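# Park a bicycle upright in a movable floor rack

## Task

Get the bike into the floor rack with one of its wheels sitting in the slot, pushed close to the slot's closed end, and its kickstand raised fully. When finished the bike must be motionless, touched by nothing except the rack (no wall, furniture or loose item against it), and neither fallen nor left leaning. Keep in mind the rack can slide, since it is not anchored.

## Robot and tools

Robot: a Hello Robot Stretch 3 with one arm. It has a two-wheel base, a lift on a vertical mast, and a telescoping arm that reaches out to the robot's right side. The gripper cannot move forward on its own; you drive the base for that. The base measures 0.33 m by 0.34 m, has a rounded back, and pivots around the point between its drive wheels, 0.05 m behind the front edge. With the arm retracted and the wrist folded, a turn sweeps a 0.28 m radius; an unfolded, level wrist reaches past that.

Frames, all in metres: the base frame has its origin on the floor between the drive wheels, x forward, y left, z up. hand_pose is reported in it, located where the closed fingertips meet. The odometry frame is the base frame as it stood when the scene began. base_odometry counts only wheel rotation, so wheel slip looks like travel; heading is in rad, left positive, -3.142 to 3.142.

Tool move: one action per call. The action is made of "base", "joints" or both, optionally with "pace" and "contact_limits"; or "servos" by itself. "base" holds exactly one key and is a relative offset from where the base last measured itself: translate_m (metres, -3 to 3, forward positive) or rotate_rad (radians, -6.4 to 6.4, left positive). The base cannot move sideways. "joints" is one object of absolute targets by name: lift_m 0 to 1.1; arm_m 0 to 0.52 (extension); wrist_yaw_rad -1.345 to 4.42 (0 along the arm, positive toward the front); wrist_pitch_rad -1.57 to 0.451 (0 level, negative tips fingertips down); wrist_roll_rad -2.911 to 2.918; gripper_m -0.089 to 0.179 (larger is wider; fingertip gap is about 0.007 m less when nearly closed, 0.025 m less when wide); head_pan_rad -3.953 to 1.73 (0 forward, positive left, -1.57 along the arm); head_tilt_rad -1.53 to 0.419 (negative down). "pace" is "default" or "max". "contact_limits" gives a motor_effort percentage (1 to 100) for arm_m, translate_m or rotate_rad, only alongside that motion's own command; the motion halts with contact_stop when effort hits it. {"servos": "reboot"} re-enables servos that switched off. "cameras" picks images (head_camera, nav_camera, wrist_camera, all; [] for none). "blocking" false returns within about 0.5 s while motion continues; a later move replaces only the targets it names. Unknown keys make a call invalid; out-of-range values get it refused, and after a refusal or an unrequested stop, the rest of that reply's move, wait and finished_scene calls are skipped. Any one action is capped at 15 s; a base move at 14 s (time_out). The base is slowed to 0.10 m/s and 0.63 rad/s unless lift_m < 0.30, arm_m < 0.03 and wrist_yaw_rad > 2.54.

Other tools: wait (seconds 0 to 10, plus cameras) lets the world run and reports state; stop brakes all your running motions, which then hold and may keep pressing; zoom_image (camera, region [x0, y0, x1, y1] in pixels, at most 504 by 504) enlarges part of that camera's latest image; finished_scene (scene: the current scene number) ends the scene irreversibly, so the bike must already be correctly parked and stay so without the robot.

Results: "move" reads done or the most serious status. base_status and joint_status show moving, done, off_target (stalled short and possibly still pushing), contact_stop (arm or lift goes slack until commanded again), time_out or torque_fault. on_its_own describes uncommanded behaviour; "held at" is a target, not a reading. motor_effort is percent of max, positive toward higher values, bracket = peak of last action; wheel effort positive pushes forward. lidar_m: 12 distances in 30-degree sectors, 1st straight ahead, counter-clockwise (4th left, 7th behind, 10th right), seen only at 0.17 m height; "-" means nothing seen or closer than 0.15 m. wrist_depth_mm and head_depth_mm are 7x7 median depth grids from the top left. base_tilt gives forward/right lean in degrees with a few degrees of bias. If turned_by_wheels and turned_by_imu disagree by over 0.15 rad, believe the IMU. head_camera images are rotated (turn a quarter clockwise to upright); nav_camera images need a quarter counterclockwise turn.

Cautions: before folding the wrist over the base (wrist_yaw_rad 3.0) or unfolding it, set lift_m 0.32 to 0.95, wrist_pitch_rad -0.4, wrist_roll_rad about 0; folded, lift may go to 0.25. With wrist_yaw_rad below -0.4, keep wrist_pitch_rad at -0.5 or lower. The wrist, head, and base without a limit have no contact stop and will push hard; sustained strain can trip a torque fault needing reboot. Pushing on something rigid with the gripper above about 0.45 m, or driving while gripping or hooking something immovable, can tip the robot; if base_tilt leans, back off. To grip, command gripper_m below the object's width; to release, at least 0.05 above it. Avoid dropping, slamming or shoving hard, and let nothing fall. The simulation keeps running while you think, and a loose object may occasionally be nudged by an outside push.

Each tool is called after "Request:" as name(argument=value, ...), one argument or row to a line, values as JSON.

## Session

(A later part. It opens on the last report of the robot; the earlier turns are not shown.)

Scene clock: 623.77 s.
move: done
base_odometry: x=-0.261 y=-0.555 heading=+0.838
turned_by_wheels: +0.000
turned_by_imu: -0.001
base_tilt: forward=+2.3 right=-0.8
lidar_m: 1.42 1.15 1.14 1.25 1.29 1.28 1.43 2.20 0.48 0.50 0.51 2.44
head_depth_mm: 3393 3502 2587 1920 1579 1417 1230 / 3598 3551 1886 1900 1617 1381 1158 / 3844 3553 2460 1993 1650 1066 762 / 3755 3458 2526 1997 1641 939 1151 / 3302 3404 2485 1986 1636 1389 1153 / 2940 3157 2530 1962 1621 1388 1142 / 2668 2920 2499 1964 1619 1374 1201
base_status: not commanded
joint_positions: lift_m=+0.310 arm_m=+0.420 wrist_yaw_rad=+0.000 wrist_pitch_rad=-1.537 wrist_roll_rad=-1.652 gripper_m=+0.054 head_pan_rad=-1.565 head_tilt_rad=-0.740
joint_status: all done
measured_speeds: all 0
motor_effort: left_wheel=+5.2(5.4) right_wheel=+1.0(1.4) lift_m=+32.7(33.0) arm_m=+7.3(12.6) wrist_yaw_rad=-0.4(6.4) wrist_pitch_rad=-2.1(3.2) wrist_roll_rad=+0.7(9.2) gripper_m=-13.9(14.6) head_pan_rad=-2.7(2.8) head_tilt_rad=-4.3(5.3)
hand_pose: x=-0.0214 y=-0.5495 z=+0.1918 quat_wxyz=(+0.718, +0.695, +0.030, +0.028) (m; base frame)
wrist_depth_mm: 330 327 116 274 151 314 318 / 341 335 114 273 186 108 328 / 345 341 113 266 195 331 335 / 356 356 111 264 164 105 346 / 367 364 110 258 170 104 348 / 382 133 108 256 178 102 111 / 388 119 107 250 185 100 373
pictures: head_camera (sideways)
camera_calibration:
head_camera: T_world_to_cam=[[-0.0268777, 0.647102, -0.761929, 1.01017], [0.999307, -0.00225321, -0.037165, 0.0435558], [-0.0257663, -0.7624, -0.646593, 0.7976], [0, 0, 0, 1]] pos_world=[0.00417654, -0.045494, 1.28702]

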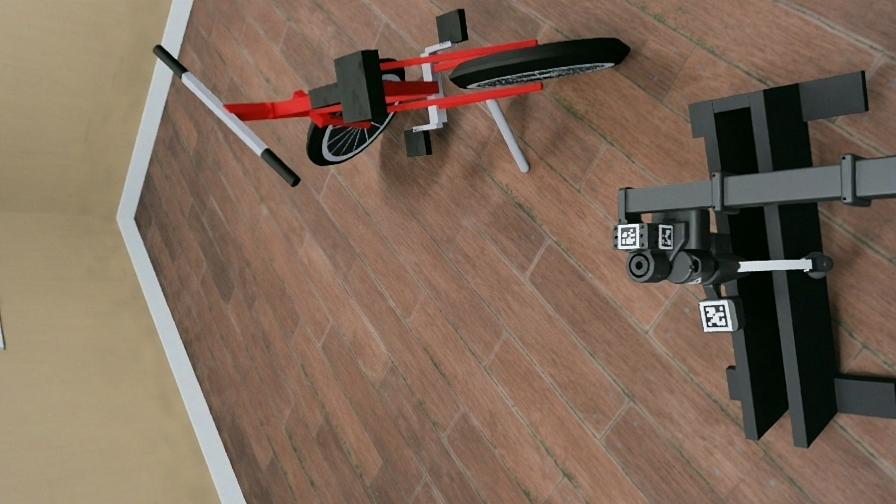

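Request:
move(
  base={"rotate_rad": -1.571},
  joints={"head_pan_rad": -0.45, "head_tilt_rad": -0.75, "arm_m": 0.34},
  cameras=["head_camera"],
)

Request:
zoom_image(
  camera="head_camera",
  region=[400, 150, 800, 450],
)

Scene clock: 633.10 s.
move: done
base_odometry: x=-0.261 y=-0.555 heading=-0.733
turned_by_wheels: -1.571
turned_by_imu: -1.563
base_tilt: forward=+2.3 right=-0.8
lidar_m: 1.47 2.46 2.44 1.42 1.15 1.14 1.25 1.29 0.43 0.42 0.43 0.95
head_depth_mm: 3153 3377 2587 2031 1665 1416 1228 / 3262 3404 2558 2003 1660 1410 1228 / 3305 3449 2559 2003 1655 1404 1223 / 3337 3496 2544 1996 1600 1391 1209 / 3392 3461 2520 1721 1600 1394 1205 / 3473 3385 1773 1910 1627 1382 1206 / 3545 3374 2396 1972 1631 1372 1206
base_status: done
joint_positions: lift_m=+0.310 arm_m=+0.340 wrist_yaw_rad=+0.000 wrist_pitch_rad=-1.537 wrist_roll_rad=-1.652 gripper_m=+0.054 head_pan_rad=-0.456 head_tilt_rad=-0.741
joint_status: all done
measured_speeds: all 0
motor_effort: left_wheel=+5.0(12.0) right_wheel=-3.3(11.7) lift_m=+32.9(33.2) arm_m=-18.1(20.5) wrist_yaw_rad=+0.6(2.0) wrist_pitch_rad=-2.3(3.2) wrist_roll_rad=+0.5(0.8) gripper_m=-14.2(15.2) head_pan_rad=+2.4(4.2) head_tilt_rad=-4.0(8.4)
hand_pose: x=-0.0214 y=-0.4696 z=+0.1918 quat_wxyz=(+0.718, +0.695, +0.030, +0.028) (m; base frame)
wrist_depth_mm: 333 331 111 266 149 317 320 / 337 334 110 265 183 104 328 / 345 344 109 263 191 104 335 / 353 353 108 263 198 104 349 / 366 369 107 259 167 102 349 / 345 132 107 260 177 102 113 / 339 119 106 257 182 101 381
pictures: head_camera (sideways)
camera_calibration:
head_camera: T_world_to_cam=[[-0.591463, 0.264296, -0.761787, 1.01343], [0.447203, 0.89366, -0.0371668, 0.0469261], [0.670955, -0.362656, -0.646761, 0.793568], [0, 0, 0, 1]] pos_world=[0.0459701, -0.0219883, 1.28701]

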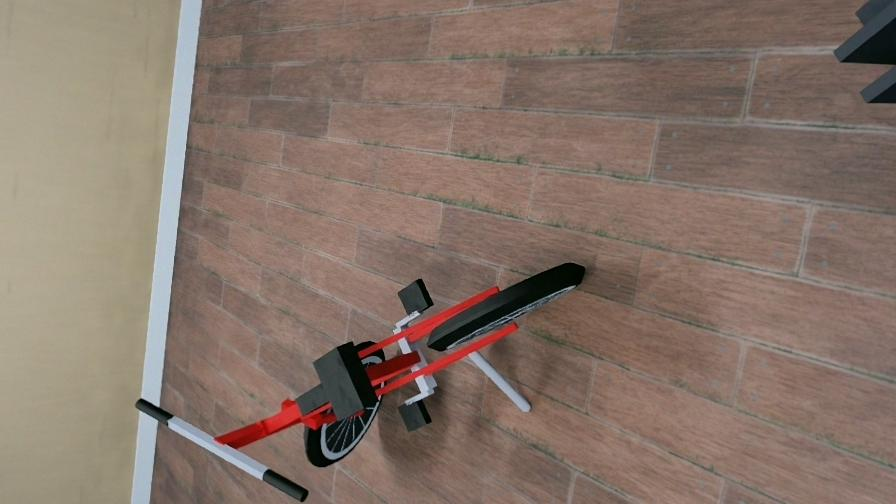

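Scaled by 1.260 from the camera's 896x504 image, which has a finer 1280x720 frame.

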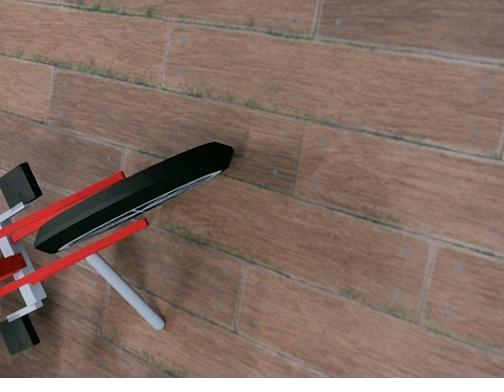

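Request:
move(
  base={"rotate_rad": -0.07},
  joints={"arm_m": 0.178, "wrist_pitch_rad": -1.257},
  cameras=[],
)

Request:
move(
  base={"translate_m": 0.45},
  joints={"head_pan_rad": -0.9, "head_tilt_rad": -0.85},
  cameras=["head_camera", "wrist_camera"],
)

Scene clock: 671.70 s.
move: done
base_odometry: x=-0.261 y=-0.555 heading=-0.803
turned_by_wheels: -0.070
turned_by_imu: -0.076
base_tilt: forward=+2.3 right=-0.8
lidar_m: 1.25 2.49 2.44 1.51 1.16 1.14 1.22 1.30 0.34 0.33 0.34 0.96
head_depth_mm: 3181 3398 2594 2028 1677 1407 1232 / 3217 3439 2570 2018 1655 1413 1225 / 3293 3422 2537 2003 1657 1398 1223 / 3274 3511 2540 1982 1643 1403 1219 / 3326 3399 2496 1942 1557 1395 1210 / 3338 3436 2484 1770 1635 1387 1208 / 3421 3237 2022 1907 1615 1372 1206
base_status: done
joint_positions: lift_m=+0.310 arm_m=+0.178 wrist_yaw_rad=+0.000 wrist_pitch_rad=-1.277 wrist_roll_rad=-1.650 gripper_m=+0.054 head_pan_rad=-0.456 head_tilt_rad=-0.741
joint_status: all done
measured_speeds: all 0
motor_effort: left_wheel=+4.8(11.1) right_wheel=-3.6(9.6) lift_m=+30.8(33.5) arm_m=-18.4(20.9) wrist_yaw_rad=-1.1(4.3) wrist_pitch_rad=+3.6(4.8) wrist_roll_rad=-0.1(2.3) gripper_m=-14.7(15.0) head_pan_rad=+2.6(3.2) head_tilt_rad=-4.6(5.0)
hand_pose: x=-0.0213 y=-0.3741 z=+0.1965 quat_wxyz=(+0.802, +0.596, +0.032, +0.024) (m; base frame)
wrist_depth_mm: 279 297 113 270 160 379 408 / 291 301 111 271 166 384 423 / 293 305 111 267 174 398 429 / 300 311 110 262 153 106 447 / 307 319 108 260 157 104 452 / 282 134 108 256 164 103 112 / 261 119 106 254 173 102 476
pictures: none
No camera images: "cameras" was empty.

Scene clock: 677.33 s.
move: done
base_odometry: x=+0.052 y=-0.879 heading=-0.803
turned_by_wheels: +0.000
turned_by_imu: -0.001
base_tilt: forward=+2.3 right=-0.8
lidar_m: 1.03 2.23 2.19 1.98 1.54 1.51 1.61 1.57 0.34 0.33 0.34 0.57
head_depth_mm: 2426 2564 2227 1834 1561 1340 707 / 2902 2846 2209 1813 1527 1333 1047 / 3242 2767 2169 1801 1544 1328 1119 / 3200 2770 2169 1776 1530 1325 1137 / 3129 2730 2168 1793 1520 1298 1176 / 3005 2735 2135 1783 1522 1282 1159 / 2942 2670 2106 1760 1218 1315 1163
base_status: done
joint_positions: lift_m=+0.310 arm_m=+0.178 wrist_yaw_rad=+0.000 wrist_pitch_rad=-1.277 wrist_roll_rad=-1.650 gripper_m=+0.054 head_pan_rad=-0.895 head_tilt_rad=-0.839
joint_status: all done
measured_speeds: all 0
motor_effort: left_wheel=+4.9(10.3) right_wheel=+1.5(6.2) lift_m=+35.8(35.8) arm_m=-11.3(18.4) wrist_yaw_rad=+0.0(1.7) wrist_pitch_rad=+3.3(4.3) wrist_roll_rad=-0.2(0.3) gripper_m=-14.1(14.9) head_pan_rad=-2.2(3.4) head_tilt_rad=-5.5(10.3)
hand_pose: x=-0.0213 y=-0.3741 z=+0.1965 quat_wxyz=(+0.802, +0.596, +0.032, +0.024) (m; base frame)
wrist_depth_mm: 282 294 112 270 161 376 407 / 290 301 111 269 168 379 418 / 292 309 111 270 173 405 429 / 296 313 110 263 154 105 446 / 307 321 109 260 157 104 453 / 282 134 107 261 164 103 112 / 261 119 106 257 172 102 483
pictures: head_camera (sideways), wrist_camera
camera_calibration:
head_camera: T_world_to_cam=[[-0.468016, 0.54665, -0.694359, 0.924797], [0.782308, 0.621743, -0.0378151, 0.0457211], [0.411041, -0.560901, -0.718635, 0.888638], [0, 0, 0, 1]] pos_world=[0.0317854, -0.0355294, 1.28248]
wrist_camera: T_world_to_cam=[[-0.0470736, -0.965519, 0.256043, -0.396669], [-0.98532, 0.0869922, 0.146889, 0.0149837], [-0.164098, -0.24537, -0.95544, 0.255568], [0, 0, 0, 1]] pos_world=[0.0380294, -0.321586, 0.343543]

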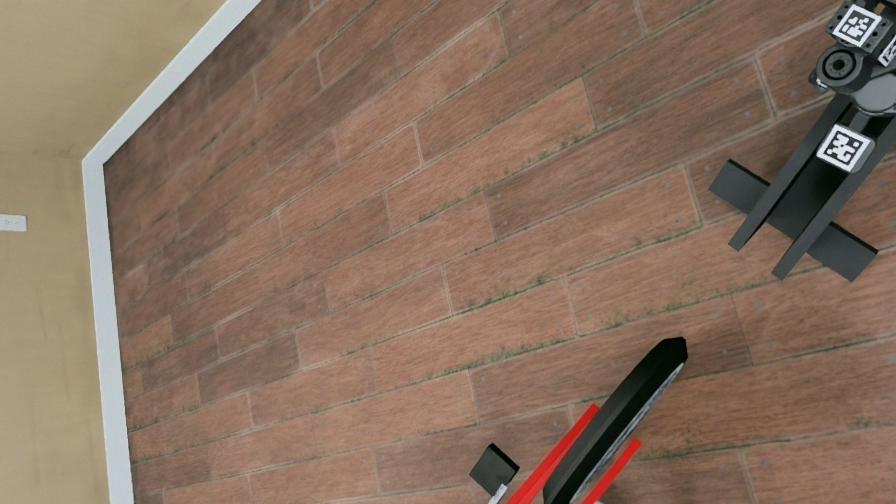

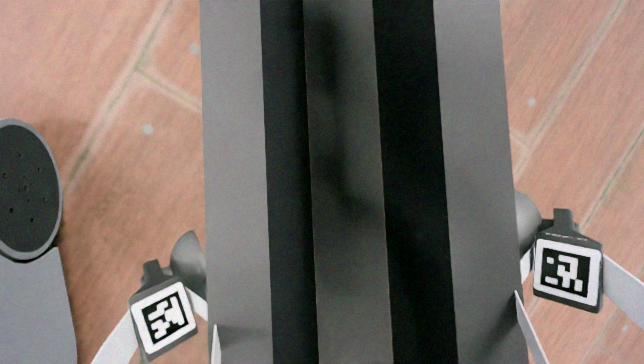

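Request:
zoom_image(
  camera="head_camera",
  region=[460, 300, 760, 504],
)

Scaled by 1.680 from the camera's 896x504 image, which has a finer 1280x720 frame.

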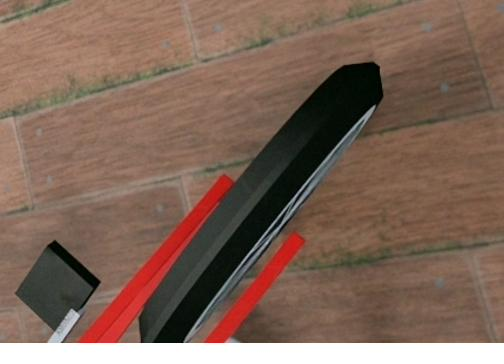

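Request:
zoom_image(
  camera="head_camera",
  region=[530, 320, 710, 500],
)

Scaled by 2.800 from the camera's 896x504 image, which has a finer 1280x720 frame.

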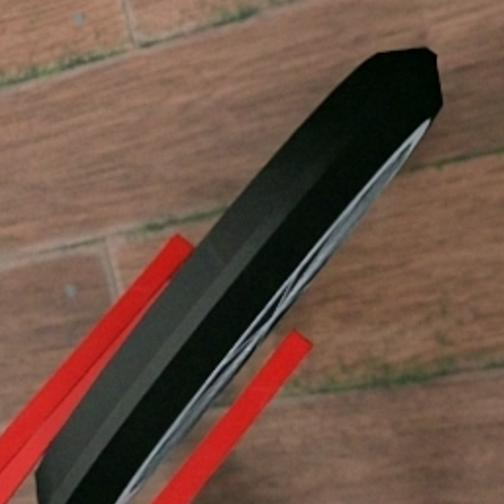

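Request:
move(
  base={"translate_m": 0.15},
  joints={"arm_m": 0.203, "lift_m": 0.265, "head_pan_rad": -1.0, "head_tilt_rad": -0.95},
  cameras=["head_camera", "wrist_camera"],
)

Request:
zoom_image(
  camera="head_camera",
  region=[540, 180, 840, 430],
)

Scene clock: 756.93 s.
move: contact_stop
base_odometry: x=+0.156 y=-0.986 heading=-0.803
turned_by_wheels: +0.000
turned_by_imu: -0.001
base_tilt: forward=+2.3 right=-0.8
lidar_m: 0.93 2.14 2.10 2.14 1.66 1.63 1.74 1.64 1.63 1.74 0.47 0.52
head_depth_mm: 2304 2317 1944 1655 1452 1288 756 / 2640 2328 1931 1648 1439 1140 1122 / 2867 2293 1920 1651 1437 1141 1144 / 2816 2288 1905 1630 1434 1208 1148 / 2846 2249 1909 1627 1415 1256 1142 / 2801 2268 1902 1615 1213 1271 1139 / 2758 2247 1883 1604 1245 1257 1129
base_status: done
joint_positions: lift_m=+0.269 arm_m=+0.203 wrist_yaw_rad=-0.008 wrist_pitch_rad=-1.232 wrist_roll_rad=-1.649 gripper_m=+0.054 head_pan_rad=-0.995 head_tilt_rad=-0.940
joint_status: lift_m contact_stop (moved -0.041 of -0.045); the others done
measured_speeds: translate_m=+0.000 rotate_rad=+0.000 lift_m=+0.001 arm_m=+0.000 wrist_yaw_rad=+0.000 wrist_pitch_rad=+0.000 wrist_roll_rad=+0.000 head_pan_rad=+0.000 head_tilt_rad=+0.000
on_its_own: lift_m is slack since a contact_stop
motor_effort: left_wheel=+0.7(9.6) right_wheel=+9.2(15.1) lift_m=+25.1(34.3) arm_m=+6.4(21.4) wrist_yaw_rad=+7.1(8.2) wrist_pitch_rad=-4.9(6.1) wrist_roll_rad=-0.6(3.0) gripper_m=-8.2(15.1) head_pan_rad=-2.0(3.1) head_tilt_rad=-5.1(6.3)
hand_pose: x=-0.0218 y=-0.4105 z=+0.1576 quat_wxyz=(+0.815, +0.578, +0.030, +0.019) (m; base frame)
wrist_depth_mm: 244 259 253 235 163 351 378 / 248 265 275 231 172 356 392 / 253 269 282 241 179 368 404 / 260 275 290 151 191 378 421 / 263 281 295 155 210 380 433 / 269 289 128 159 226 122 440 / 275 291 128 194 222 405 455
pictures: head_camera (sideways), wrist_camera
camera_calibration:
head_camera: T_world_to_cam=[[-0.44697, 0.646177, -0.618606, 0.825961], [0.838517, 0.543542, -0.038098, 0.0457415], [0.31162, -0.535741, -0.784777, 0.975256], [0, 0, 0, 1]] pos_world=[0.0269148, -0.0360949, 1.27805]
wrist_camera: T_world_to_cam=[[-0.0561657, -0.952415, 0.299584, -0.423583], [-0.984455, 0.102841, 0.14238, 0.0305896], [-0.166415, -0.28693, -0.943386, 0.190403], [0, 0, 0, 1]] pos_world=[0.0380091, -0.35194, 0.302167]

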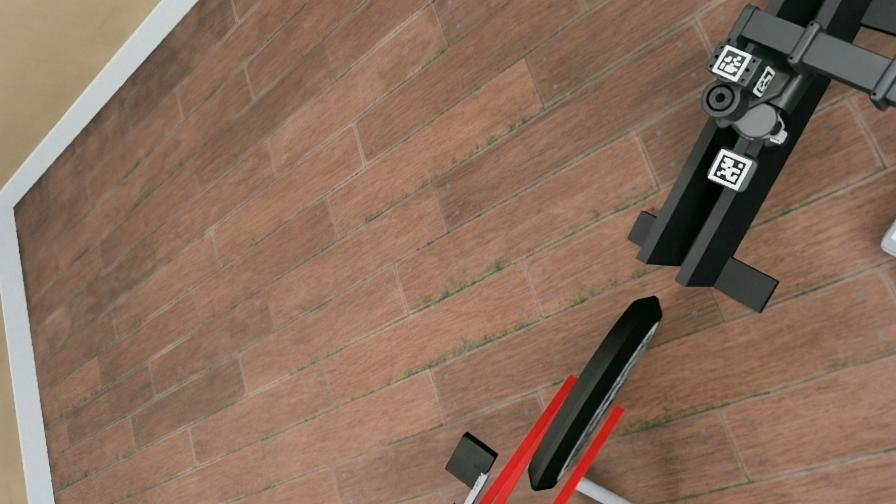

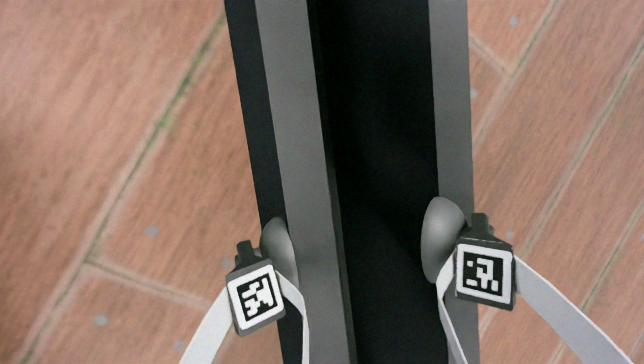

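Scaled by 1.680 from the camera's 896x504 image, which has a finer 1280x720 frame.

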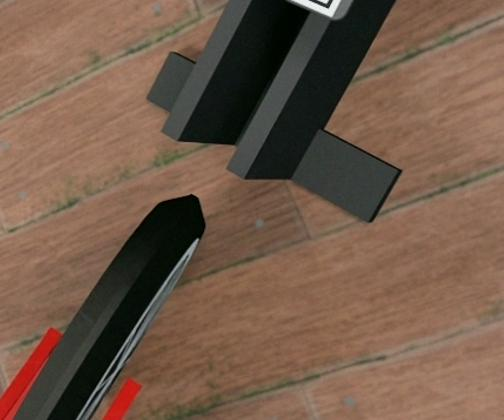

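Request:
move(
  joints={"lift_m": 0.29},
  cameras=["wrist_camera", "head_camera"],
)

Request:
zoom_image(
  camera="head_camera",
  region=[600, 0, 896, 320],
)

Scene clock: 774.63 s.
move: done
base_odometry: x=+0.156 y=-0.986 heading=-0.803
turned_by_wheels: +0.000
turned_by_imu: -0.001
base_tilt: forward=+2.3 right=-0.8
lidar_m: 0.93 2.14 2.10 2.15 1.66 1.63 1.73 1.63 1.63 1.75 0.47 0.51
head_depth_mm: 2306 2324 1936 1657 1445 1282 732 / 2633 2337 1929 1649 1446 1146 1121 / 2857 2306 1907 1634 1437 1145 1149 / 2866 2302 1906 1641 1438 1216 1142 / 2841 2251 1896 1621 1425 1250 1136 / 2787 2238 1893 1610 1213 1257 1139 / 2774 2250 1862 1604 1242 1254 1130
base_status: not commanded
joint_positions: lift_m=+0.290 arm_m=+0.203 wrist_yaw_rad=-0.002 wrist_pitch_rad=-1.253 wrist_roll_rad=-1.649 gripper_m=+0.054 head_pan_rad=-0.995 head_tilt_rad=-0.940
joint_status: all done
measured_speeds: all 0
motor_effort: left_wheel=+0.7(0.8) right_wheel=+3.8(9.2) lift_m=+28.8(30.4) arm_m=-12.1(18.9) wrist_yaw_rad=+1.8(6.0) wrist_pitch_rad=-0.8(5.0) wrist_roll_rad=-0.7(0.7) gripper_m=-0.2(7.0) head_pan_rad=-2.3(2.8) head_tilt_rad=-5.1(5.8)
hand_pose: x=-0.0214 y=-0.4051 z=+0.1778 quat_wxyz=(+0.809, +0.586, +0.031, +0.022) (m; base frame)
wrist_depth_mm: 263 280 287 239 177 361 394 / 269 281 293 251 193 375 404 / 274 287 303 169 203 387 424 / 281 292 310 196 199 398 433 / 285 301 315 177 191 408 452 / 293 309 129 182 212 124 467 / 298 313 333 236 236 425 483
pictures: head_camera (sideways), wrist_camera
camera_calibration:
head_camera: T_world_to_cam=[[-0.44697, 0.646177, -0.618606, 0.82596], [0.838517, 0.543542, -0.038098, 0.0457415], [0.31162, -0.53574, -0.784777, 0.975256], [0, 0, 0, 1]] pos_world=[0.0269148, -0.0360949, 1.27805]
wrist_camera: T_world_to_cam=[[-0.0502946, -0.958948, 0.279085, -0.423333], [-0.985076, 0.093686, 0.144386, 0.0234733], [-0.164605, -0.267658, -0.949349, 0.219949], [0, 0, 0, 1]] pos_world=[0.0380366, -0.349282, 0.323565]

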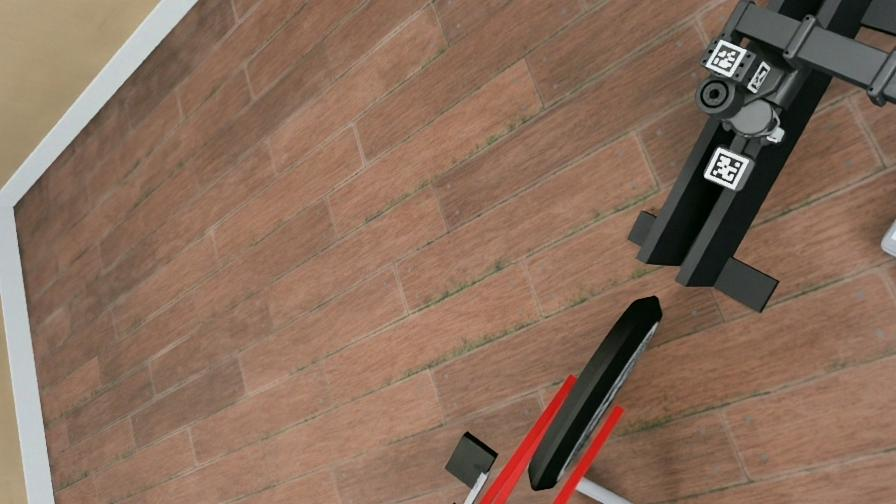

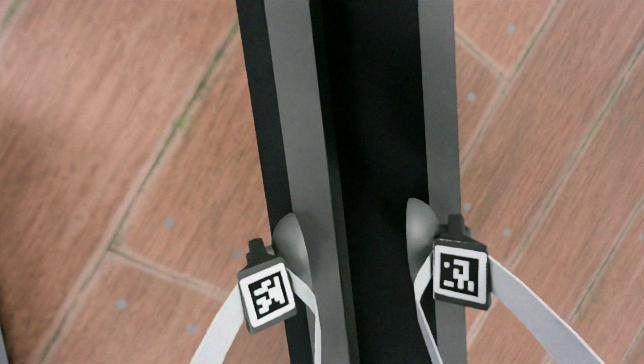

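Scaled by 1.575 from the camera's 896x504 image, which has a finer 1280x720 frame.

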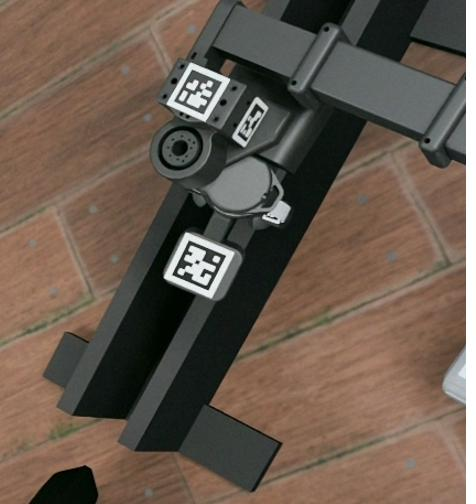

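Request:
move(
  joints={"lift_m": 0.36, "gripper_m": 0.179, "wrist_pitch_rad": -1.537, "arm_m": 0.286},
  cameras=["wrist_camera"],
)

Scene clock: 802.57 s.
move: done
base_odometry: x=+0.156 y=-0.986 heading=-0.803
turned_by_wheels: +0.000
turned_by_imu: -0.001
base_tilt: forward=+2.3 right=-0.8
lidar_m: 0.93 2.14 2.11 2.15 1.66 1.63 1.74 1.64 1.63 1.75 0.47 0.52
head_depth_mm: 2317 2322 1950 1659 1448 767 652 / 2609 2365 1935 1653 1445 1073 1120 / 2900 2322 1917 1629 1435 1168 1147 / 2856 2271 1901 1631 1440 1211 1148 / 2829 2291 1884 1625 1424 1252 1144 / 2822 2254 1890 1615 1214 1262 1141 / 2795 2266 1861 1604 1256 1261 1139
base_status: not commanded
joint_positions: lift_m=+0.360 arm_m=+0.286 wrist_yaw_rad=-0.001 wrist_pitch_rad=-1.527 wrist_roll_rad=-1.649 gripper_m=+0.179 head_pan_rad=-0.995 head_tilt_rad=-0.940
joint_status: all done
measured_speeds: all 0
motor_effort: left_wheel=+0.6(0.8) right_wheel=+3.9(4.2) lift_m=+29.0(30.3) arm_m=+19.0(20.8) wrist_yaw_rad=+0.3(2.4) wrist_pitch_rad=-2.0(3.0) wrist_roll_rad=-0.5(0.6) gripper_m=+0.6(84.4) head_pan_rad=-2.1(2.8) head_tilt_rad=-4.6(5.5)
hand_pose: x=-0.0213 y=-0.4181 z=+0.2417 quat_wxyz=(+0.721, +0.691, +0.028, +0.026) (m; base frame)
wrist_depth_mm: 375 375 376 372 269 370 373 / 380 385 381 371 286 382 385 / 340 387 393 387 317 394 386 / 304 398 401 397 361 409 393 / 300 411 414 403 316 411 129 / 286 141 421 409 364 426 114 / 263 121 433 435 419 436 431
pictures: wrist_camera
camera_calibration:
wrist_camera: T_world_to_cam=[[-0.0500238, -0.998708, 0.00891117, -0.404865], [-0.985168, 0.0508081, 0.163899, -0.00706801], [-0.16414, -0.000580125, -0.986437, 0.397788], [0, 0, 0, 1]] pos_world=[0.038077, -0.403752, 0.397159]

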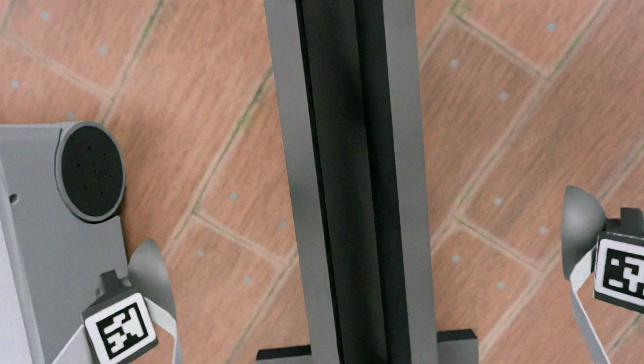

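Request:
move(
  joints={"lift_m": 0.216},
  cameras=[],
)

Request:
move(
  joints={"gripper_m": 0.02},
  cameras=["wrist_camera"],
)

Scene clock: 814.83 s.
move: done
base_odometry: x=+0.156 y=-0.986 heading=-0.803
turned_by_wheels: +0.000
turned_by_imu: -0.001
base_tilt: forward=+2.4 right=-0.8
lidar_m: 0.93 2.14 2.11 2.14 1.65 1.63 1.74 1.64 1.63 1.75 0.47 0.51
head_depth_mm: 2288 2309 1959 1661 1446 879 1059 / 2639 2321 1941 1647 1441 1069 1107 / 2897 2317 1912 1645 1437 1169 1151 / 2845 2262 1881 1632 1434 1212 1141 / 2852 2256 1901 1629 1420 1253 1144 / 2815 2257 1881 1612 1211 1265 1136 / 2790 2216 1882 1608 1251 1250 1134
base_status: not commanded
joint_positions: lift_m=+0.216 arm_m=+0.286 wrist_yaw_rad=-0.001 wrist_pitch_rad=-1.528 wrist_roll_rad=-1.649 gripper_m=+0.179 head_pan_rad=-0.995 head_tilt_rad=-0.940
joint_status: all done
measured_speeds: all 0
motor_effort: left_wheel=+0.7(0.8) right_wheel=+3.9(4.3) lift_m=+23.3(26.3) arm_m=+18.6(19.3) wrist_yaw_rad=+2.0(2.7) wrist_pitch_rad=-1.6(2.2) wrist_roll_rad=-0.3(0.8) gripper_m=+1.1(1.6) head_pan_rad=-2.1(2.8) head_tilt_rad=-4.7(5.6)
hand_pose: x=-0.0213 y=-0.4179 z=+0.0977 quat_wxyz=(+0.721, +0.692, +0.028, +0.026) (m; base frame)
wrist_depth_mm: 239 237 88 234 176 89 235 / 245 245 89 242 168 97 243 / 253 250 92 244 183 94 248 / 261 258 94 251 195 96 254 / 266 264 97 239 208 98 114 / 272 141 100 160 224 104 112 / 278 121 277 206 243 103 275
pictures: none
No camera images: "cameras" was empty.

Scene clock: 817.10 s.
move: done
base_odometry: x=+0.156 y=-0.986 heading=-0.803
turned_by_wheels: +0.000
turned_by_imu: -0.001
base_tilt: forward=+2.3 right=-0.8
lidar_m: 0.93 2.14 2.11 2.14 1.66 1.63 1.74 1.64 1.63 1.75 0.47 0.52
head_depth_mm: 2294 2333 1955 1662 1448 879 1056 / 2644 2325 1933 1652 1447 1069 1111 / 2867 2296 1932 1646 1428 1166 1140 / 2880 2278 1903 1638 1433 1204 1142 / 2846 2246 1896 1619 1425 1247 1143 / 2830 2254 1894 1613 1222 1262 1134 / 2780 2249 1877 1597 1245 1256 1134
base_status: not commanded
joint_positions: lift_m=+0.216 arm_m=+0.286 wrist_yaw_rad=-0.001 wrist_pitch_rad=-1.513 wrist_roll_rad=-1.649 gripper_m=+0.022 head_pan_rad=-0.995 head_tilt_rad=-0.940
joint_status: all done
measured_speeds: all 0
motor_effort: left_wheel=+0.8(0.8) right_wheel=+2.7(4.2) lift_m=+21.1(23.4) arm_m=+1.6(18.7) wrist_yaw_rad=+1.0(2.4) wrist_pitch_rad=-4.9(5.6) wrist_roll_rad=-0.4(0.7) gripper_m=-50.6(98.5) head_pan_rad=-2.4(2.8) head_tilt_rad=-5.0(5.4)
hand_pose: x=-0.0213 y=-0.4218 z=+0.0975 quat_wxyz=(+0.726, +0.686, +0.028, +0.026) (m; base frame)
wrist_depth_mm: 234 237 113 235 143 89 237 / 242 242 90 240 149 90 247 / 249 250 92 247 160 93 250 / 255 256 94 251 154 96 259 / 263 261 97 260 164 99 143 / 270 155 100 266 180 101 111 / 278 121 103 275 193 104 281
pictures: wrist_camera
camera_calibration:
wrist_camera: T_world_to_cam=[[-0.0499738, -0.998474, 0.0235022, -0.408674], [-0.985167, 0.0531483, 0.163158, 0.017805], [-0.164159, -0.0149999, -0.98632, 0.24949], [0, 0, 0, 1]] pos_world=[0.0380738, -0.405254, 0.252777]

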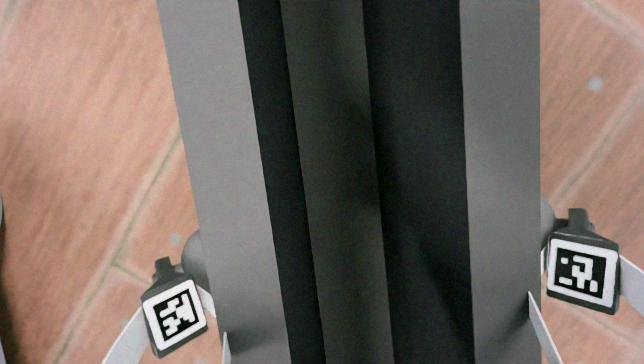

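Request:
move(
  joints={"lift_m": 0.232, "wrist_pitch_rad": -1.43},
  cameras=["head_camera"],
)

Request:
zoom_image(
  camera="head_camera",
  region=[540, 180, 840, 430],
)

Scene clock: 822.20 s.
move: done
base_odometry: x=+0.156 y=-0.986 heading=-0.803
turned_by_wheels: +0.000
turned_by_imu: -0.002
base_tilt: forward=+2.3 right=-0.8
lidar_m: 0.93 2.14 2.10 2.13 1.66 1.63 1.74 1.64 1.63 1.75 0.47 0.51
head_depth_mm: 2296 2301 1945 1668 1447 852 1055 / 2598 2332 1927 1655 1437 992 1125 / 2839 2295 1921 1642 1444 1167 1145 / 2813 2272 1906 1636 1429 1215 1142 / 2853 2254 1889 1617 1421 1266 1145 / 2812 2252 1877 1618 1250 1266 1140 / 2757 2230 1872 1606 1252 1251 1130
base_status: not commanded
joint_positions: lift_m=+0.232 arm_m=+0.286 wrist_yaw_rad=-0.001 wrist_pitch_rad=-1.420 wrist_roll_rad=-1.649 gripper_m=+0.025 head_pan_rad=-0.995 head_tilt_rad=-0.941
joint_status: all done
measured_speeds: translate_m=+0.000 rotate_rad=-0.001 lift_m=+0.000 arm_m=+0.000 wrist_yaw_rad=+0.000 wrist_pitch_rad=+0.000 wrist_roll_rad=+0.000 head_pan_rad=+0.000 head_tilt_rad=+0.000
on_its_own: gripper_m is held at +0.024, not at your +0.020, by its stall guard, which is not easing now
motor_effort: left_wheel=+1.1(1.8) right_wheel=+0.3(3.0) lift_m=+12.3(32.4) arm_m=-2.4(18.3) wrist_yaw_rad=+1.4(2.3) wrist_pitch_rad=-1.8(5.6) wrist_roll_rad=-0.5(0.6) gripper_m=-19.1(19.4) head_pan_rad=-2.3(2.9) head_tilt_rad=-3.5(5.2)
hand_pose: x=-0.0214 y=-0.4456 z=+0.1138 quat_wxyz=(+0.758, +0.652, +0.030, +0.025) (m; base frame)
wrist_depth_mm: 236 240 101 248 141 267 275 / 242 246 102 256 138 111 282 / 246 252 104 261 149 115 289 / 253 259 108 268 154 116 297 / 259 263 111 279 161 120 307 / 265 270 115 283 175 122 113 / 270 120 122 291 188 127 322
pictures: head_camera (sideways)
camera_calibration:
head_camera: T_world_to_cam=[[-0.447372, 0.647063, -0.617387, 0.824375], [0.838585, 0.543436, -0.0380993, 0.0457428], [0.310858, -0.534777, -0.785736, 0.976508], [0, 0, 0, 1]] pos_world=[0.0268879, -0.0360677, 1.27798]

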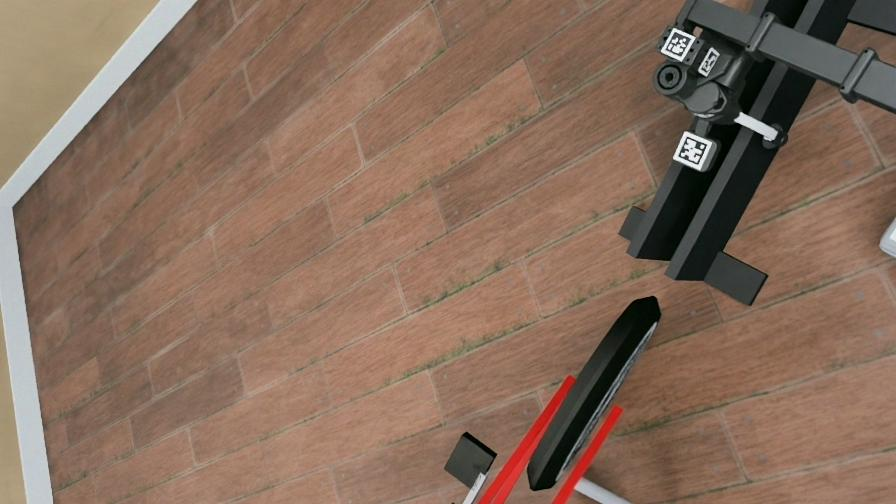

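Scaled by 1.680 from the camera's 896x504 image, which has a finer 1280x720 frame.

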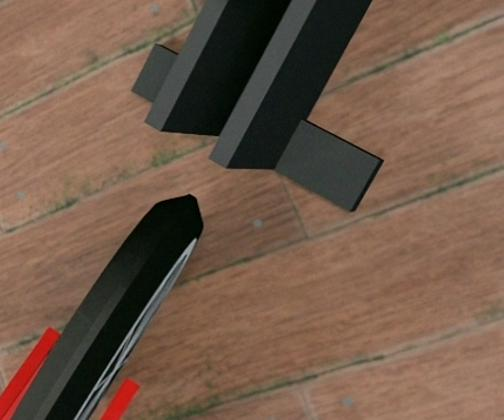

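Request:
move(
  base={"translate_m": 0.07},
  joints={"arm_m": 0.281},
  cameras=["head_camera"],
)

Request:
zoom_image(
  camera="head_camera",
  region=[540, 180, 840, 430],
)

Scene clock: 830.50 s.
move: done
base_odometry: x=+0.204 y=-1.037 heading=-0.803
turned_by_wheels: -0.001
turned_by_imu: -0.044
base_tilt: forward=+2.3 right=-0.8
lidar_m: 0.82 2.13 2.07 2.18 1.73 1.68 1.77 1.70 1.67 1.76 0.43 0.49
head_depth_mm: 2285 2293 1934 1666 1444 848 1069 / 2573 2318 1926 1644 1441 1008 1114 / 2796 2300 1923 1644 1442 1181 1152 / 2873 2290 1888 1639 1435 1212 1146 / 2826 2263 1896 1629 1427 1242 1141 / 2786 2235 1898 1611 1348 1261 1132 / 2731 2230 1867 1617 1221 1254 1130
base_status: done
joint_positions: lift_m=+0.232 arm_m=+0.281 wrist_yaw_rad=+0.006 wrist_pitch_rad=-1.391 wrist_roll_rad=-1.669 gripper_m=+0.025 head_pan_rad=-0.995 head_tilt_rad=-0.941
joint_status: all done
measured_speeds: all 0
on_its_own: gripper_m is held at +0.024, not at your +0.020, by its stall guard, which is not easing now; right_wheel is at rest, and its effort (+25.0) is outside its rest range (-21 to +21)
motor_effort: left_wheel=-5.3(7.6) right_wheel=+25.0(25.1) lift_m=+7.8(14.1) arm_m=-18.5(19.8) wrist_yaw_rad=-4.4(5.3) wrist_pitch_rad=-7.4(8.1) wrist_roll_rad=+6.1(6.3) gripper_m=-18.8(19.3) head_pan_rad=-2.1(2.6) head_tilt_rad=-3.8(4.8)
hand_pose: x=-0.0212 y=-0.4482 z=+0.1143 quat_wxyz=(+0.767, +0.640, +0.040, +0.033) (m; base frame)
wrist_depth_mm: 231 236 99 246 139 271 278 / 234 242 101 254 139 112 288 / 238 245 103 259 153 116 295 / 246 254 107 271 159 119 308 / 254 263 110 277 170 121 317 / 258 265 126 284 182 123 113 / 263 269 125 293 199 130 337
pictures: head_camera (sideways)
camera_calibration:
head_camera: T_world_to_cam=[[-0.447373, 0.647063, -0.617387, 0.824375], [0.838585, 0.543437, -0.0380993, 0.0457428], [0.310858, -0.534776, -0.785736, 0.976508], [0, 0, 0, 1]] pos_world=[0.026888, -0.0360677, 1.27798]

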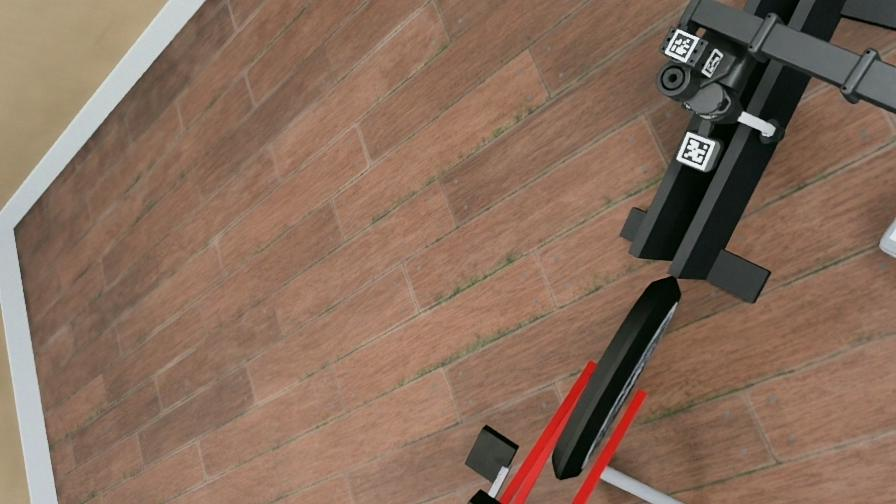

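Scaled by 1.680 from the camera's 896x504 image, which has a finer 1280x720 frame.

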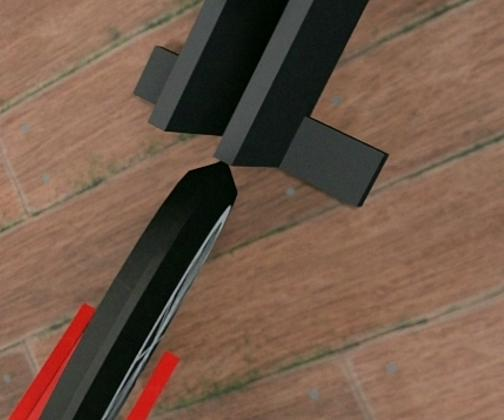

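Request:
move(
  base={"translate_m": -0.035},
  cameras=[],
)

Request:
move(
  base={"rotate_rad": 0.045},
  joints={"lift_m": 0.255, "wrist_pitch_rad": -1.37, "arm_m": 0.24},
  cameras=["head_camera", "wrist_camera"],
)

Request:
zoom_image(
  camera="head_camera",
  region=[540, 180, 840, 430],
)

Scene clock: 869.27 s.
move: done
base_odometry: x=+0.180 y=-1.012 heading=-0.803
turned_by_wheels: +0.001
turned_by_imu: +0.000
base_tilt: forward=+2.3 right=-0.8
lidar_m: 0.86 2.15 2.09 2.20 1.70 1.65 1.74 1.68 1.65 1.74 0.46 0.50
head_depth_mm: 2205 2268 1926 1670 1450 847 1053 / 2564 2302 1916 1652 1450 988 1131 / 2775 2285 1917 1649 1437 1174 1145 / 2818 2268 1906 1636 1426 1222 1148 / 2806 2286 1886 1621 1431 1244 1138 / 2792 2240 1866 1611 1366 1261 1138 / 2770 2209 1877 1591 1228 1257 1130
base_status: done
joint_positions: lift_m=+0.232 arm_m=+0.281 wrist_yaw_rad=+0.007 wrist_pitch_rad=-1.384 wrist_roll_rad=-1.663 gripper_m=+0.025 head_pan_rad=-0.995 head_tilt_rad=-0.941
joint_status: not commanded
measured_speeds: all 0
on_its_own: gripper_m is held at +0.024, not at your +0.020, by its stall guard, which is not easing now
motor_effort: left_wheel=+6.6(9.9) right_wheel=-17.5(21.2) lift_m=+15.4(15.4) arm_m=-10.7(19.0) wrist_yaw_rad=-6.3(6.7) wrist_pitch_rad=-8.5(8.8) wrist_roll_rad=+4.2(6.3) gripper_m=-18.2(19.3) head_pan_rad=-1.9(2.7) head_tilt_rad=-3.7(5.0)
hand_pose: x=-0.0212 y=-0.4499 z=+0.1145 quat_wxyz=(+0.769, +0.638, +0.038, +0.032) (m; base frame)
wrist_depth_mm: 233 237 100 250 139 111 284 / 237 243 102 254 151 113 293 / 241 248 105 261 158 116 303 / 245 255 108 271 162 119 308 / 252 258 149 278 175 123 317 / 257 267 126 285 185 124 111 / 266 265 126 120 203 131 336
pictures: none
No camera images: "cameras" was empty.

Scene clock: 870.63 s.
move: done
base_odometry: x=+0.180 y=-1.012 heading=-0.758
turned_by_wheels: +0.045
turned_by_imu: +0.044
base_tilt: forward=+2.3 right=-0.8
lidar_m: 1.19 2.13 2.09 2.17 1.68 1.65 1.76 1.65 1.66 1.76 0.46 0.52
head_depth_mm: 2357 2329 1932 1653 1454 845 782 / 2604 2340 1926 1662 1439 930 1103 / 2868 2307 1921 1640 1447 1165 1147 / 2824 2268 1902 1648 1438 1217 1146 / 2836 2265 1880 1629 1425 1249 1143 / 2775 2227 1877 1610 1187 1258 1140 / 2751 2231 1856 1606 1230 1255 1126
base_status: done
joint_positions: lift_m=+0.255 arm_m=+0.240 wrist_yaw_rad=-0.001 wrist_pitch_rad=-1.354 wrist_roll_rad=-1.649 gripper_m=+0.025 head_pan_rad=-0.995 head_tilt_rad=-0.941
joint_status: all done
measured_speeds: all 0
on_its_own: gripper_m is held at +0.024, not at your +0.020, by its stall guard, which is not easing now
motor_effort: left_wheel=-2.8(7.3) right_wheel=+5.1(13.9) lift_m=+26.1(34.0) arm_m=-19.4(21.0) wrist_yaw_rad=+0.0(5.5) wrist_pitch_rad=-2.7(8.1) wrist_roll_rad=-0.5(4.2) gripper_m=-18.1(19.5) head_pan_rad=-2.1(2.6) head_tilt_rad=-3.7(5.0)
hand_pose: x=-0.0214 y=-0.4165 z=+0.1383 quat_wxyz=(+0.778, +0.626, +0.030, +0.024) (m; base frame)
wrist_depth_mm: 245 254 118 266 143 301 312 / 250 259 123 275 157 307 323 / 253 265 126 282 167 317 333 / 263 270 276 293 164 323 342 / 268 278 284 297 176 144 349 / 275 286 130 310 190 121 364 / 282 289 125 315 199 349 365
pictures: head_camera (sideways), wrist_camera
camera_calibration:
head_camera: T_world_to_cam=[[-0.447373, 0.647063, -0.617387, 0.824375], [0.838585, 0.543437, -0.0380993, 0.0457428], [0.310858, -0.534776, -0.785736, 0.976508], [0, 0, 0, 1]] pos_world=[0.026888, -0.0360677, 1.27798]
wrist_camera: T_world_to_cam=[[-0.0495022, -0.982283, 0.18075, -0.419316], [-0.985167, 0.0777925, 0.152954, 0.0224997], [-0.164305, -0.170497, -0.971563, 0.222995], [0, 0, 0, 1]] pos_world=[0.0380481, -0.375617, 0.289004]

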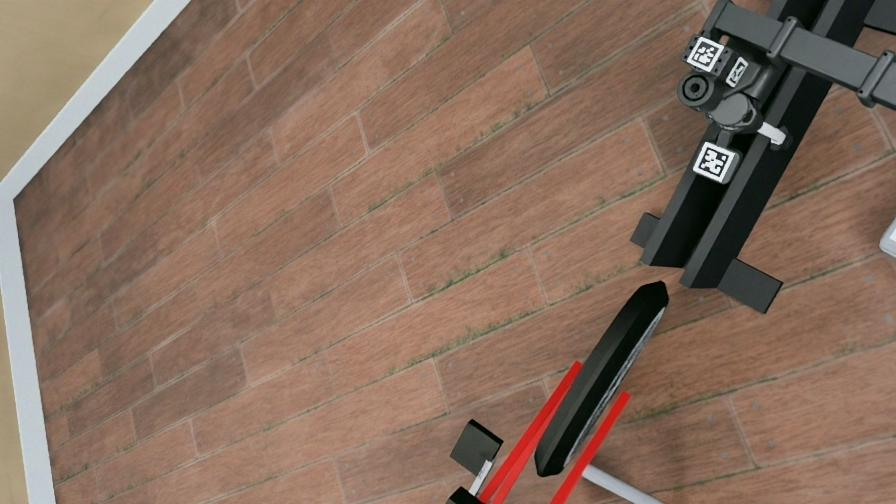

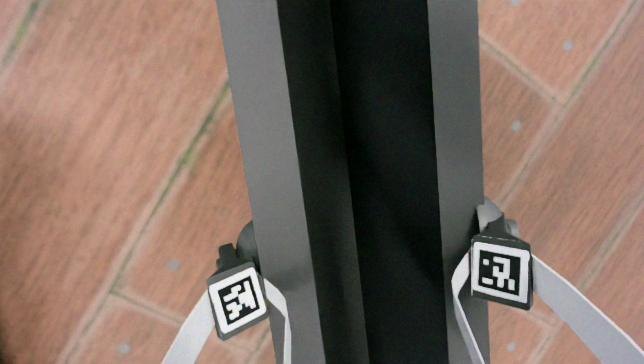

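Scaled by 1.680 from the camera's 896x504 image, which has a finer 1280x720 frame.

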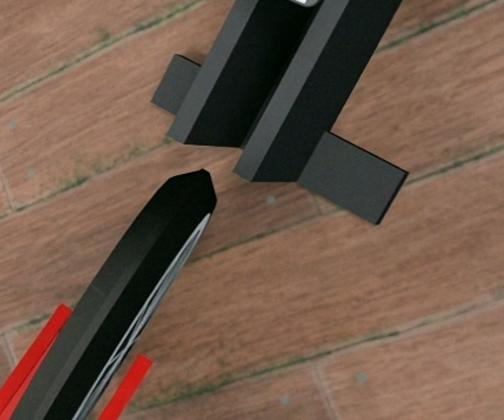

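Request:
move(
  joints={"gripper_m": 0.179},
  cameras=[],
)

Request:
move(
  joints={"lift_m": 0.3, "wrist_pitch_rad": -1.55, "arm_m": 0.279},
  cameras=["wrist_camera", "head_camera"],
)

Request:
zoom_image(
  camera="head_camera",
  region=[540, 180, 840, 430],
)

Scene clock: 887.50 s.
move: done
base_odometry: x=+0.180 y=-1.012 heading=-0.758
turned_by_wheels: +0.000
turned_by_imu: -0.001
base_tilt: forward=+2.3 right=-0.7
lidar_m: 1.19 2.13 2.09 2.17 1.68 1.65 1.76 1.65 1.66 1.77 0.46 0.52
head_depth_mm: 2338 2336 1956 1651 1448 845 779 / 2618 2304 1915 1659 1443 933 1100 / 2899 2319 1898 1642 1440 1157 1147 / 2892 2295 1915 1638 1427 1209 1146 / 2847 2267 1899 1630 1420 1252 1144 / 2750 2243 1894 1615 1284 1252 1133 / 2734 2232 1858 1613 1232 1259 1140
base_status: not commanded
joint_positions: lift_m=+0.255 arm_m=+0.240 wrist_yaw_rad=-0.001 wrist_pitch_rad=-1.363 wrist_roll_rad=-1.649 gripper_m=+0.179 head_pan_rad=-0.995 head_tilt_rad=-0.941
joint_status: all done
measured_speeds: all 0
motor_effort: left_wheel=-2.8(3.0) right_wheel=+5.0(5.5) lift_m=+28.7(28.9) arm_m=-15.7(17.5) wrist_yaw_rad=+1.2(1.9) wrist_pitch_rad=-1.4(4.6) wrist_roll_rad=-0.6(0.7) gripper_m=+0.1(82.8) head_pan_rad=-2.0(2.5) head_tilt_rad=-4.1(5.0)
hand_pose: x=-0.0214 y=-0.4142 z=+0.1380 quat_wxyz=(+0.776, +0.630, +0.030, +0.024) (m; base frame)
wrist_depth_mm: 247 254 119 269 153 302 310 / 250 260 123 272 162 307 317 / 254 265 127 282 159 315 328 / 265 276 278 291 166 324 339 / 269 278 284 298 185 329 128 / 276 141 293 304 190 338 114 / 277 121 307 143 203 353 371
pictures: none
No camera images: "cameras" was empty.

Scene clock: 888.83 s.
move: done
base_odometry: x=+0.180 y=-1.012 heading=-0.758
turned_by_wheels: +0.000
turned_by_imu: +0.000
base_tilt: forward=+2.3 right=-0.8
lidar_m: 1.19 2.13 2.09 2.16 1.68 1.65 1.77 1.66 1.65 1.77 0.46 0.52
head_depth_mm: 2349 2338 1944 1657 1456 801 720 / 2658 2310 1936 1649 1448 1093 1102 / 2846 2303 1909 1643 1430 1159 1129 / 2861 2307 1901 1631 1437 1219 1141 / 2839 2269 1890 1617 1433 1247 1142 / 2820 2222 1871 1624 1286 1262 1141 / 2756 2215 1871 1619 1227 1248 1136
base_status: not commanded
joint_positions: lift_m=+0.300 arm_m=+0.279 wrist_yaw_rad=-0.001 wrist_pitch_rad=-1.540 wrist_roll_rad=-1.649 gripper_m=+0.179 head_pan_rad=-0.995 head_tilt_rad=-0.941
joint_status: all done
measured_speeds: all 0
motor_effort: left_wheel=-2.8(3.0) right_wheel=+5.0(5.3) lift_m=+28.8(30.1) arm_m=+18.8(20.1) wrist_yaw_rad=+0.3(2.0) wrist_pitch_rad=-2.0(3.3) wrist_roll_rad=-0.5(0.6) gripper_m=+0.6(1.8) head_pan_rad=-2.4(2.9) head_tilt_rad=-3.5(4.8)
hand_pose: x=-0.0213 y=-0.4079 z=+0.1818 quat_wxyz=(+0.717, +0.696, +0.028, +0.027) (m; base frame)
wrist_depth_mm: 321 321 322 313 167 316 311 / 327 328 329 316 202 325 320 / 317 334 334 325 194 331 326 / 287 343 347 260 207 336 337 / 286 356 356 344 230 346 128 / 273 142 363 229 245 359 114 / 255 121 374 368 266 369 362
pictures: head_camera (sideways), wrist_camera
camera_calibration:
head_camera: T_world_to_cam=[[-0.447373, 0.647063, -0.617387, 0.824375], [0.838585, 0.543437, -0.0380993, 0.0457428], [0.310858, -0.534776, -0.785736, 0.976508], [0, 0, 0, 1]] pos_world=[0.026888, -0.0360677, 1.27798]
wrist_camera: T_world_to_cam=[[-0.0496516, -0.99876, -0.00349024, -0.391913], [-0.985188, 0.048402, 0.164505, 0.00112662], [-0.164132, 0.0116065, -0.98637, 0.343743], [0, 0, 0, 1]] pos_world=[0.0380699, -0.395472, 0.337505]

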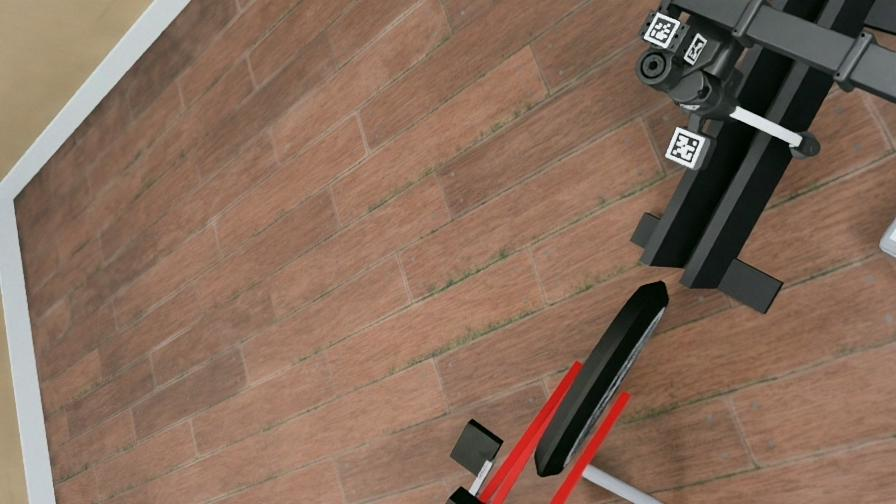

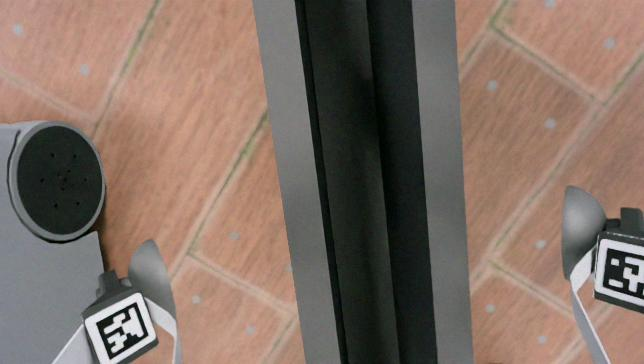

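Scaled by 1.680 from the camera's 896x504 image, which has a finer 1280x720 frame.

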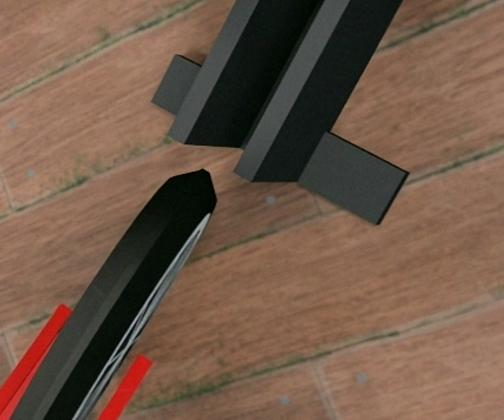

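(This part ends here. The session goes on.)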